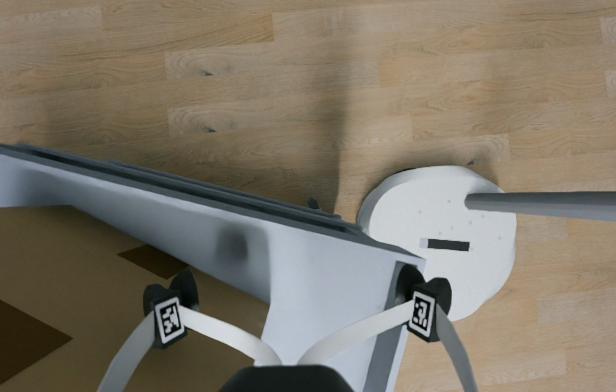

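move:
  blocking: false
  cameras: []
  r1: {"base":{"translate_m":-0.06,"strafe_m":0.0},"joints":{"arm_m":0.23},"pace":"slow"}

wait:
  seconds: 3
  cameras: []

move:
  blocking: false
  cameras: []
  r1: {"base":{"translate_m":0.0,"strafe_m":0.15},"pace":"slow"}

wait:
  seconds: 3
  cameras: ["r1_head_camera","r1_wrist_camera"]

Scene clock: 1104.80 s.
move: r1 moving
r1.base_odometry: x=-0.585 y=-1.930 heading=-1.534
r1.turned_by_wheels: +0.000
r1.turned_by_imu: +0.000
r1.base_tilt: forward=-1.6 right=+1.3
r1.lidar_m: 0.26 0.34 2.00 1.89 1.12 1.06 1.37 2.59 2.98 2.84 2.94 0.27
r1.base_status: translate_m moving; strafe_m moving
r1.joint_positions: lift_m=+1.080 arm_m=+0.213 wrist_yaw_rad=-0.003 wrist_pitch_rad=+1.572 wrist_roll_rad=+1.572 gripper_m=+0.100
r1.joint_status: arm_m moving
r1.measured_speeds: translate_m=-0.048 strafe_m=+0.000 rotate_rad=+0.003 lift_m=+0.000 arm_m=+0.049 wrist_yaw_rad=+0.000 wrist_pitch_rad=-0.001 wrist_roll_rad=+0.000
r1.motor_effort: lift_m=+20(20) arm_m=+4(6) wheel_0=-5(8) wheel_1=-4(7) wheel_2=+5(6)
r1.servo_current: wrist_yaw_rad=39(65) wrist_pitch_rad=52(52) wrist_roll_rad=52(59) gripper_m=46(46)
r1.hand_pose: x=+0.3829 y=-0.0874 z=+0.9697 quat_wxyz=(+0.499, +0.501, +0.499, -0.501) (m; r1's base frame)
r1.wrist_depth_mm: 1160 1182 1205 1182 1205 1205 1160 / 1182 1182 1182 1205 1182 1182 1229 / 1205 1182 1205 1182 1205 1205 1229 / 392 392 410 1182 991 976 1182 / 268 347 394 399 397 976 1205 / 204 225 324 399 196 1182 1205 / 167 188 222 140 397 1182 1205
r2: as last shown
r2.lidar_m: 0.95 3.75 1.12 1.09 4.36 1.50 1.05 0.96 1.03 1.41 1.45 1.28
r2.motor_effort: lift_m=+21(21) arm_m=-9(9) wheel_0=-2(3) wheel_1=-4(4) wheel_2=+11(11)
r2.servo_current: wrist_yaw_rad=65(72) wrist_pitch_rad=46(46) wrist_roll_rad=52(59) gripper_m=117(124)
r2.contact_limits: translate_m 0.9
r2.wrist_depth_mm: - - 233 164 260 277 293 / - - 234 166 262 279 294 / - - 236 166 264 281 298 / - - 237 170 266 283 297 / - - 238 168 267 285 301 / - - 183 171 179 287 306 / - - 238 - 273 294 304
pictures: none
No camera images: "cameras" was empty.

Scene clock: 1106.13 s.
earlier move: r1 done
r1.base_odometry: x=-0.587 y=-1.883 heading=-1.534
r1.turned_by_wheels: +0.000
r1.turned_by_imu: +0.000
r1.base_tilt: forward=-1.6 right=+1.3
r1.lidar_m: 0.29 0.37 1.99 1.89 1.08 1.06 1.32 2.55 2.99 2.83 2.92 0.35
r1.base_status: done
r1.joint_positions: lift_m=+1.080 arm_m=+0.230 wrist_yaw_rad=-0.003 wrist_pitch_rad=+1.572 wrist_roll_rad=+1.572 gripper_m=+0.100
r1.joint_status: all done
r1.measured_speeds: all 0
r1.motor_effort: lift_m=+20(20) arm_m=+5(6) wheel_0=-4(8) wheel_1=-3(7) wheel_2=+1(7)
r1.servo_current: wrist_yaw_rad=52(72) wrist_pitch_rad=46(52) wrist_roll_rad=46(65) gripper_m=39(46)
r1.hand_pose: x=+0.4002 y=-0.0874 z=+0.9697 quat_wxyz=(+0.499, +0.501, +0.499, -0.501) (m; r1's base frame)
r1.wrist_depth_mm: 1182 1182 1160 1205 1160 1205 1205 / 1160 1160 1160 1182 1205 1229 1182 / 1160 1182 1182 1160 1182 1205 1205 / 392 394 1182 1160 1008 976 1182 / 298 392 394 397 976 991 1205 / 229 250 362 399 196 1205 1205 / 186 208 262 140 1182 1205 1182
r2.base_odometry: x=-3.194 y=+0.671 heading=-2.029
r2.turned_by_wheels: +0.000
r2.turned_by_imu: +0.000
r2.base_tilt: forward=-0.7 right=+0.0
r2.lidar_m: 0.94 3.75 1.05 1.07 4.36 1.51 1.06 0.99 1.02 1.40 1.46 1.29
r2.base_status: not commanded
r2.joint_positions: lift_m=+0.880 arm_m=+0.540 wrist_yaw_rad=+0.261 wrist_pitch_rad=+0.001 wrist_roll_rad=+0.002 gripper_m=-0.028
r2.joint_status: not commanded
r2.measured_speeds: all 0
r2.motor_effort: lift_m=+21(21) arm_m=-9(9) wheel_0=-2(3) wheel_1=-3(4) wheel_2=+11(11)
r2.servo_current: wrist_yaw_rad=65(85) wrist_pitch_rad=39(46) wrist_roll_rad=39(59) gripper_m=117(124)
r2.contact_limits: translate_m 0.9
r2.hand_pose: x=+1.0124 y=-0.0099 z=+1.0576 quat_wxyz=(+0.991, +0.001, +0.001, +0.130) (m; r2's base frame)
r2.wrist_depth_mm: - - 233 164 262 278 293 / - - 236 167 263 279 294 / - - 236 166 264 281 298 / - - 236 170 265 283 297 / - - 238 167 267 283 301 / - - 184 171 180 287 304 / - - 237 - 273 294 306
wait: 1.33 of 3 s (r1 has come to rest)
pictures: none
No camera images: "cameras" was empty.

Scene clock: 1106.63 s.
move: r1 moving
r1.base_odometry: x=-0.573 y=-1.882 heading=-1.534
r1.turned_by_wheels: +0.000
r1.turned_by_imu: +0.000
r1.base_tilt: forward=-1.6 right=+1.3
r1.lidar_m: 0.31 0.36 1.95 1.88 1.05 1.05 1.31 2.56 3.01 2.85 2.96 0.32
r1.base_status: translate_m moving; strafe_m moving
r1.joint_positions: lift_m=+1.080 arm_m=+0.230 wrist_yaw_rad=-0.003 wrist_pitch_rad=+1.572 wrist_roll_rad=+1.572 gripper_m=+0.100
r1.joint_status: not commanded
r1.measured_speeds: translate_m=+0.000 strafe_m=+0.056 rotate_rad=+0.000 lift_m=+0.000 arm_m=+0.000 wrist_yaw_rad=+0.000 wrist_pitch_rad=+0.000 wrist_roll_rad=+0.000
r1.motor_effort: lift_m=+20(21) arm_m=+5(5) wheel_0=-7(8) wheel_1=+6(6) wheel_2=+0(2)
r1.servo_current: wrist_yaw_rad=39(72) wrist_pitch_rad=46(46) wrist_roll_rad=52(65) gripper_m=39(52)
r1.hand_pose: x=+0.4002 y=-0.0874 z=+0.9697 quat_wxyz=(+0.499, +0.501, +0.499, -0.501) (m; r1's base frame)
r1.wrist_depth_mm: 1160 1182 1160 1205 1160 1205 1205 / 1160 1160 1182 1205 1182 1182 1205 / 1160 1205 1182 1182 1182 1182 1205 / 389 394 397 1182 991 991 1205 / 281 364 397 397 991 960 1182 / 213 233 334 394 194 1182 1205 / 174 191 264 140 1205 1182 1205
r2: as last shown
r2.base_tilt: forward=-0.6 right=+0.1
r2.lidar_m: 0.96 3.74 1.08 1.04 4.34 1.49 1.04 0.97 1.02 1.39 1.42 1.27
r2.motor_effort: lift_m=+21(21) arm_m=-9(9) wheel_0=-3(3) wheel_1=-4(4) wheel_2=+11(11)
r2.servo_current: wrist_yaw_rad=65(78) wrist_pitch_rad=39(46) wrist_roll_rad=46(59) gripper_m=117(117)
r2.contact_limits: translate_m 0.9
r2.wrist_depth_mm: - - 233 164 262 279 294 / - - 235 167 262 279 296 / - - 236 166 264 279 297 / - - 236 170 265 283 298 / - - 237 168 267 283 301 / - - 184 171 180 287 304 / - - 238 - 272 294 306
pictures: none
No camera images: "cameras" was empty.

Scene clock: 1108.77 s.
earlier move: r1 done
r1.base_odometry: x=-0.437 y=-1.877 heading=-1.535
r1.turned_by_wheels: -0.001
r1.turned_by_imu: +0.000
r1.base_tilt: forward=-1.6 right=+1.3
r1.lidar_m: 0.28 0.40 1.84 1.73 1.00 0.96 1.33 2.60 3.13 3.00 3.11 0.30
r1.base_status: done
r1.joint_positions: lift_m=+1.080 arm_m=+0.230 wrist_yaw_rad=-0.003 wrist_pitch_rad=+1.572 wrist_roll_rad=+1.572 gripper_m=+0.100
r1.joint_status: not commanded
r1.measured_speeds: all 0
r1.motor_effort: lift_m=+20(21) arm_m=+4(5) wheel_0=-6(16) wheel_1=+2(7) wheel_2=-4(6)
r1.servo_current: wrist_yaw_rad=65(72) wrist_pitch_rad=46(46) wrist_roll_rad=33(65) gripper_m=46(52)
r1.hand_pose: x=+0.4002 y=-0.0874 z=+0.9697 quat_wxyz=(+0.499, +0.501, +0.499, -0.501) (m; r1's base frame)
r1.wrist_depth_mm: 1182 1182 1182 1182 1182 1205 1182 / 1160 1205 1182 1182 1182 1205 1229 / 387 392 1182 1182 1182 1205 1229 / 249 373 394 1182 991 991 1205 / 195 257 394 394 976 976 1205 / 151 191 198 397 198 1205 1205 / - 149 193 144 1182 1182 1229
r2.base_odometry: x=-3.194 y=+0.671 heading=-2.029
r2.turned_by_wheels: +0.000
r2.turned_by_imu: +0.000
r2.base_tilt: forward=-0.6 right=+0.1
r2.lidar_m: 0.95 3.73 1.04 0.97 4.35 1.46 1.02 0.99 1.00 1.40 1.45 1.31
r2.base_status: not commanded
r2.joint_positions: lift_m=+0.880 arm_m=+0.540 wrist_yaw_rad=+0.261 wrist_pitch_rad=+0.001 wrist_roll_rad=+0.002 gripper_m=-0.028
r2.joint_status: not commanded
r2.measured_speeds: all 0
r2.motor_effort: lift_m=+21(21) arm_m=-9(9) wheel_0=-3(3) wheel_1=-3(4) wheel_2=+11(11)
r2.servo_current: wrist_yaw_rad=72(78) wrist_pitch_rad=46(46) wrist_roll_rad=39(59) gripper_m=117(117)
r2.contact_limits: translate_m 0.9
r2.hand_pose: x=+1.0124 y=-0.0099 z=+1.0576 quat_wxyz=(+0.991, +0.001, +0.001, +0.130) (m; r2's base frame)
r2.wrist_depth_mm: - - 233 164 262 278 293 / - - 235 167 260 281 296 / - - 236 166 263 282 298 / - - 237 170 265 282 297 / - - 238 167 267 283 301 / - - 183 172 180 287 303 / - - 239 - 272 293 304
wait: 2.13 of 3 s (r1 has come to rest)
pictures: r1_head_camera, r1_wrist_camera
Images, in order (width x height): r1_head_camera 420x560, r1_wrist_camera 616x392.

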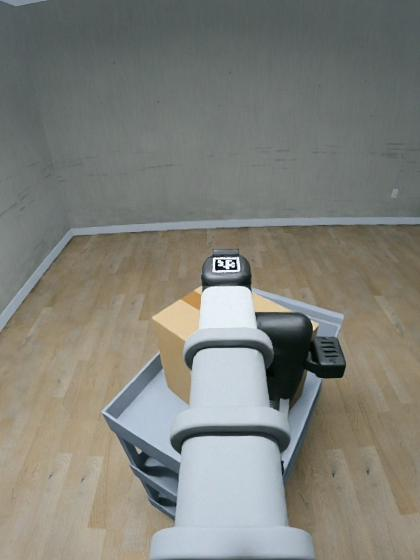

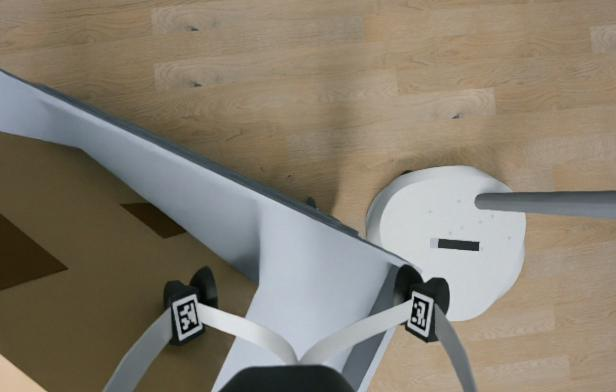

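move:
  blocking: false
  cameras: []
  r1: {"joints":{"lift_m":1.17}}

wait:
  seconds: 2
  cameras: []

move:
  blocking: false
  cameras: []
  r1: {"base":{"translate_m":-0.0,"strafe_m":0.15},"pace":"slow"}

wait:
  seconds: 3
  cameras: ["r1_head_camera","r1_wrist_camera"]

Scene clock: 1119.30 s.
move: r1 moving
r1.base_odometry: x=-0.437 y=-1.877 heading=-1.535
r1.turned_by_wheels: +0.000
r1.turned_by_imu: +0.000
r1.base_tilt: forward=-1.6 right=+1.2
r1.lidar_m: 0.26 0.38 1.85 1.73 1.00 0.94 1.33 2.62 3.16 2.98 3.09 0.28
r1.base_status: not commanded
r1.joint_positions: lift_m=+1.117 arm_m=+0.230 wrist_yaw_rad=-0.003 wrist_pitch_rad=+1.572 wrist_roll_rad=+1.572 gripper_m=+0.100
r1.joint_status: lift_m moving
r1.measured_speeds: translate_m=+0.000 strafe_m=+0.000 rotate_rad=+0.000 lift_m=+0.146 arm_m=+0.000 wrist_yaw_rad=+0.000 wrist_pitch_rad=+0.000 wrist_roll_rad=+0.000
r1.motor_effort: lift_m=+27(27) arm_m=+4(5) wheel_0=-6(7) wheel_1=+2(2) wheel_2=-4(4)
r1.servo_current: wrist_yaw_rad=59(59) wrist_pitch_rad=39(52) wrist_roll_rad=59(65) gripper_m=46(46)
r1.hand_pose: x=+0.4002 y=-0.0874 z=+1.0073 quat_wxyz=(+0.499, +0.501, +0.499, -0.501) (m; r1's base frame)
r1.wrist_depth_mm: 1205 1205 1205 1205 1229 1229 1255 / 1182 1205 1205 1229 1205 1229 1229 / 421 430 1205 1205 1255 1229 1255 / 250 375 427 1229 1025 1025 1229 / 193 258 415 433 1008 1008 1255 / 152 191 200 430 198 1229 1229 / 151 154 193 145 1229 1229 1255
r2: as last shown
r2.base_tilt: forward=-0.7 right=+0.0
r2.lidar_m: 0.96 3.74 1.02 0.94 4.35 1.53 1.05 1.00 1.02 1.35 1.44 1.27
r2.servo_current: wrist_yaw_rad=72(78) wrist_pitch_rad=46(46) wrist_roll_rad=52(59) gripper_m=124(124)
r2.contact_limits: translate_m 0.9
r2.wrist_depth_mm: - - 233 164 262 278 293 / - - 235 167 262 281 294 / - - 236 166 263 279 297 / - - 236 169 266 281 297 / - - 238 167 268 285 301 / - - 184 171 180 287 304 / - - 239 - 272 294 304
pictures: none
No camera images: "cameras" was empty.

Scene clock: 1120.17 s.
earlier move: r1 done
r1.base_odometry: x=-0.437 y=-1.877 heading=-1.535
r1.turned_by_wheels: +0.000
r1.turned_by_imu: +0.000
r1.base_tilt: forward=-1.6 right=+1.3
r1.lidar_m: 0.28 0.39 1.80 1.74 1.00 0.96 1.32 2.63 3.12 2.98 3.11 0.32
r1.base_status: not commanded
r1.joint_positions: lift_m=+1.169 arm_m=+0.230 wrist_yaw_rad=-0.003 wrist_pitch_rad=+1.572 wrist_roll_rad=+1.572 gripper_m=+0.100
r1.joint_status: all done
r1.measured_speeds: all 0
r1.motor_effort: lift_m=+25(27) arm_m=+4(5) wheel_0=-7(7) wheel_1=+2(2) wheel_2=-4(4)
r1.servo_current: wrist_yaw_rad=59(59) wrist_pitch_rad=39(52) wrist_roll_rad=46(65) gripper_m=39(52)
r1.hand_pose: x=+0.4002 y=-0.0874 z=+1.0593 quat_wxyz=(+0.499, +0.501, +0.499, -0.501) (m; r1's base frame)
r1.wrist_depth_mm: 1281 1255 1255 1281 1281 1308 1308 / 1255 1229 1255 1255 1281 1308 1255 / 477 480 1255 1281 1281 1281 1308 / 251 377 488 1281 1078 1078 1281 / - 258 418 488 1060 1060 1255 / 206 206 198 484 195 1281 1281 / 206 206 207 145 1281 1281 1281
r2.base_odometry: x=-3.194 y=+0.671 heading=-2.029
r2.turned_by_wheels: +0.000
r2.turned_by_imu: +0.000
r2.base_tilt: forward=-0.6 right=+0.0
r2.lidar_m: 0.94 3.75 1.01 0.95 4.37 1.49 1.02 0.97 1.01 1.36 1.45 1.27
r2.base_status: not commanded
r2.joint_positions: lift_m=+0.880 arm_m=+0.540 wrist_yaw_rad=+0.261 wrist_pitch_rad=+0.001 wrist_roll_rad=+0.002 gripper_m=-0.028
r2.joint_status: not commanded
r2.measured_speeds: all 0
r2.motor_effort: lift_m=+21(21) arm_m=-9(9) wheel_0=-3(3) wheel_1=-3(4) wheel_2=+11(11)
r2.servo_current: wrist_yaw_rad=72(78) wrist_pitch_rad=39(46) wrist_roll_rad=52(59) gripper_m=111(124)
r2.contact_limits: translate_m 0.9
r2.hand_pose: x=+1.0124 y=-0.0099 z=+1.0576 quat_wxyz=(+0.991, +0.001, +0.001, +0.130) (m; r2's base frame)
r2.wrist_depth_mm: - - 233 164 260 278 293 / - - 235 167 263 279 294 / - - 236 166 264 281 298 / - - 237 169 265 285 298 / - - 238 167 267 285 301 / - - 184 171 180 289 303 / - - 238 - 271 293 306
wait: 0.87 of 2 s (r1 has come to rest)
pictures: none
No camera images: "cameras" was empty.

Scene clock: 1120.67 s.
move: r1 moving
r1.base_odometry: x=-0.423 y=-1.877 heading=-1.536
r1.turned_by_wheels: -0.001
r1.turned_by_imu: -0.001
r1.base_tilt: forward=-1.6 right=+1.3
r1.lidar_m: 0.29 0.38 1.83 1.72 1.02 0.93 1.33 2.62 3.17 2.99 3.12 0.27
r1.base_status: translate_m moving; strafe_m moving
r1.joint_positions: lift_m=+1.169 arm_m=+0.230 wrist_yaw_rad=-0.003 wrist_pitch_rad=+1.572 wrist_roll_rad=+1.572 gripper_m=+0.100
r1.joint_status: not commanded
r1.measured_speeds: translate_m=+0.000 strafe_m=+0.056 rotate_rad=-0.002 lift_m=+0.000 arm_m=+0.000 wrist_yaw_rad=+0.000 wrist_pitch_rad=+0.000 wrist_roll_rad=+0.000
r1.motor_effort: lift_m=+25(25) arm_m=+4(5) wheel_0=-13(14) wheel_1=+5(5) wheel_2=-2(4)
r1.servo_current: wrist_yaw_rad=46(52) wrist_pitch_rad=46(46) wrist_roll_rad=52(59) gripper_m=46(52)
r1.hand_pose: x=+0.4002 y=-0.0874 z=+1.0593 quat_wxyz=(+0.499, +0.501, +0.499, -0.501) (m; r1's base frame)
r1.wrist_depth_mm: 1255 1281 1281 1255 1281 1255 1308 / 1255 1255 1281 1281 1281 1281 1281 / 349 484 1229 1255 1281 1255 1308 / 238 362 488 1281 1078 1078 1308 / - 250 413 484 1042 1078 1308 / 208 207 194 484 196 1281 1308 / 206 206 208 145 1281 1281 1281
r2: as last shown
r2.base_tilt: forward=-0.6 right=+0.1
r2.lidar_m: 0.96 3.75 1.01 0.94 4.34 1.48 1.05 0.99 1.02 1.38 1.45 1.27
r2.servo_current: wrist_yaw_rad=72(72) wrist_pitch_rad=39(52) wrist_roll_rad=52(52) gripper_m=111(124)
r2.contact_limits: translate_m 0.9
r2.wrist_depth_mm: - - 233 164 262 278 293 / - - 235 166 262 279 294 / - - 236 166 264 281 298 / - - 237 169 265 283 298 / - - 239 168 267 283 301 / - - 183 171 180 286 304 / - - 239 - 272 293 307
pictures: none
No camera images: "cameras" was empty.

Scene clock: 1122.80 s.
earlier move: r1 done
r1.base_odometry: x=-0.288 y=-1.872 heading=-1.535
r1.turned_by_wheels: +0.000
r1.turned_by_imu: +0.001
r1.base_tilt: forward=-1.6 right=+1.3
r1.lidar_m: 0.27 0.38 1.67 1.58 1.63 0.87 1.37 2.70 3.28 3.13 3.25 0.37
r1.base_status: done
r1.joint_positions: lift_m=+1.170 arm_m=+0.230 wrist_yaw_rad=-0.003 wrist_pitch_rad=+1.572 wrist_roll_rad=+1.572 gripper_m=+0.100
r1.joint_status: not commanded
r1.measured_speeds: all 0
r1.motor_effort: lift_m=+24(25) arm_m=+4(5) wheel_0=-6(14) wheel_1=+2(6) wheel_2=-4(6)
r1.servo_current: wrist_yaw_rad=39(72) wrist_pitch_rad=46(52) wrist_roll_rad=65(65) gripper_m=46(52)
r1.hand_pose: x=+0.4002 y=-0.0874 z=+1.0594 quat_wxyz=(+0.499, +0.501, +0.499, -0.501) (m; r1's base frame)
r1.wrist_depth_mm: 484 1255 1255 1281 1281 1281 1281 / 480 484 1308 1281 1308 1308 1281 / 229 394 1255 1281 1255 1308 1281 / 206 279 484 1281 1078 1078 1281 / - 221 368 484 1078 1042 1308 / 206 207 193 488 198 1308 1281 / 206 206 207 144 1281 1281 1281
r2.base_odometry: x=-3.194 y=+0.671 heading=-2.029
r2.turned_by_wheels: +0.000
r2.turned_by_imu: +0.000
r2.base_tilt: forward=-0.7 right=+0.0
r2.lidar_m: 0.95 3.74 3.88 0.87 1.47 1.51 1.05 0.99 1.04 1.40 1.44 1.29
r2.base_status: not commanded
r2.joint_positions: lift_m=+0.880 arm_m=+0.540 wrist_yaw_rad=+0.261 wrist_pitch_rad=+0.001 wrist_roll_rad=+0.002 gripper_m=-0.028
r2.joint_status: not commanded
r2.measured_speeds: all 0
r2.motor_effort: lift_m=+21(21) arm_m=-9(9) wheel_0=-3(3) wheel_1=-3(4) wheel_2=+11(11)
r2.servo_current: wrist_yaw_rad=65(85) wrist_pitch_rad=39(52) wrist_roll_rad=52(59) gripper_m=117(124)
r2.contact_limits: translate_m 0.9
r2.hand_pose: x=+1.0124 y=-0.0099 z=+1.0576 quat_wxyz=(+0.991, +0.001, +0.001, +0.130) (m; r2's base frame)
r2.wrist_depth_mm: - - 234 165 260 278 293 / - - 235 167 262 278 296 / - - 235 166 264 281 300 / - - 237 170 265 283 298 / - - 238 168 267 283 301 / - - 184 171 180 286 304 / - - 238 - 271 294 307
wait: 2.13 of 3 s (r1 has come to rest)
pictures: r1_head_camera, r1_wrist_camera
Images, in order (width x height): r1_head_camera 420x560, r1_wrist_camera 616x392.

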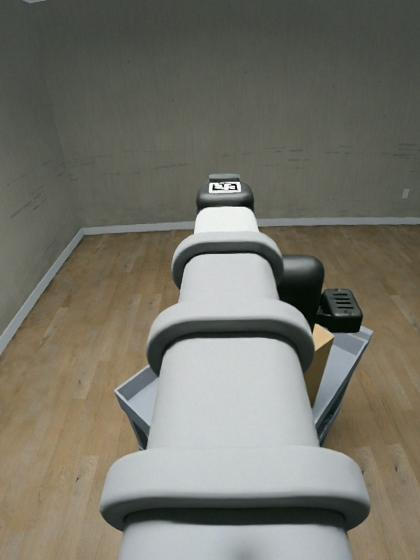

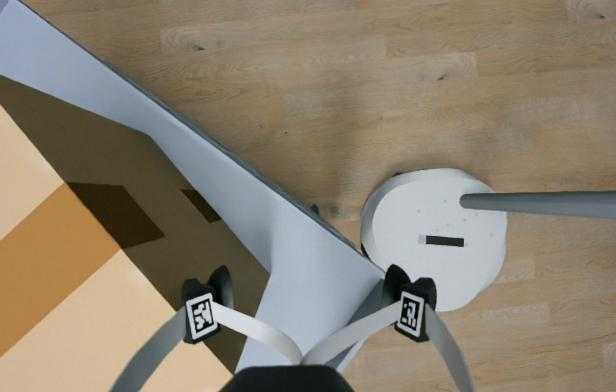

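move:
  blocking: false
  cameras: ["r1_head_left_camera","r1_head_right_camera"]

Scene clock: 1139.43 s.
r1.base_odometry: x=-0.288 y=-1.872 heading=-1.535
r1.turned_by_wheels: +0.000
r1.turned_by_imu: +0.000
r1.base_tilt: forward=-1.6 right=+1.3
r1.lidar_m: 0.27 0.41 1.69 1.59 1.66 0.87 1.36 2.69 3.26 3.13 3.25 0.36
r1.base_status: done
r1.joint_positions: lift_m=+1.170 arm_m=+0.230 wrist_yaw_rad=-0.003 wrist_pitch_rad=+1.572 wrist_roll_rad=+1.572 gripper_m=+0.100
r1.joint_status: not commanded
r1.measured_speeds: all 0
r1.motor_effort: lift_m=+24(25) arm_m=+4(5) wheel_0=-7(14) wheel_1=+2(6) wheel_2=-4(6)
r1.servo_current: wrist_yaw_rad=33(72) wrist_pitch_rad=39(52) wrist_roll_rad=46(65) gripper_m=39(52)
r1.hand_pose: x=+0.4002 y=-0.0874 z=+1.0594 quat_wxyz=(+0.499, +0.501, +0.499, -0.501) (m; r1's base frame)
r1.wrist_depth_mm: 477 1255 1255 1281 1281 1308 1281 / 477 484 1281 1281 1255 1308 1336 / 229 392 1281 1281 1255 1281 1281 / 206 279 484 1255 1078 1078 1281 / - 221 370 484 1060 1098 1308 / 206 206 193 484 198 1281 1281 / 206 206 208 144 1281 1308 1255
r2.base_odometry: x=-3.194 y=+0.671 heading=-2.029
r2.turned_by_wheels: +0.000
r2.turned_by_imu: +0.000
r2.base_tilt: forward=-0.6 right=+0.1
r2.lidar_m: 0.96 3.71 3.86 0.87 1.50 1.50 1.04 0.97 1.02 1.37 1.47 1.28
r2.base_status: not commanded
r2.joint_positions: lift_m=+0.880 arm_m=+0.540 wrist_yaw_rad=+0.261 wrist_pitch_rad=+0.001 wrist_roll_rad=+0.002 gripper_m=-0.028
r2.joint_status: not commanded
r2.measured_speeds: all 0
r2.motor_effort: lift_m=+21(21) arm_m=-9(9) wheel_0=-3(3) wheel_1=-3(4) wheel_2=+11(11)
r2.servo_current: wrist_yaw_rad=72(85) wrist_pitch_rad=39(52) wrist_roll_rad=52(59) gripper_m=111(124)
r2.contact_limits: translate_m 0.9
r2.hand_pose: x=+1.0124 y=-0.0099 z=+1.0576 quat_wxyz=(+0.991, +0.001, +0.001, +0.130) (m; r2's base frame)
r2.wrist_depth_mm: - - 233 164 263 279 294 / - - 234 167 262 281 297 / - - 236 166 264 281 297 / - - 236 169 265 283 298 / - - 238 168 268 286 301 / - - 184 172 180 287 304 / - - 237 - 272 294 306
pictures: r1_head_left_camera, r1_head_right_camera
Images, in order (width x height): r1_head_left_camera 420x672, r1_head_right_camera 420x672.

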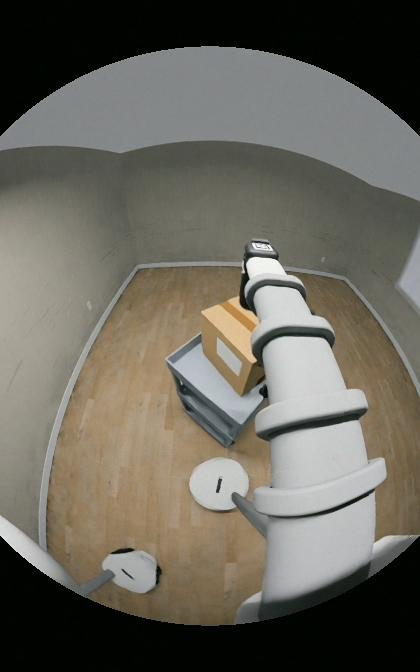

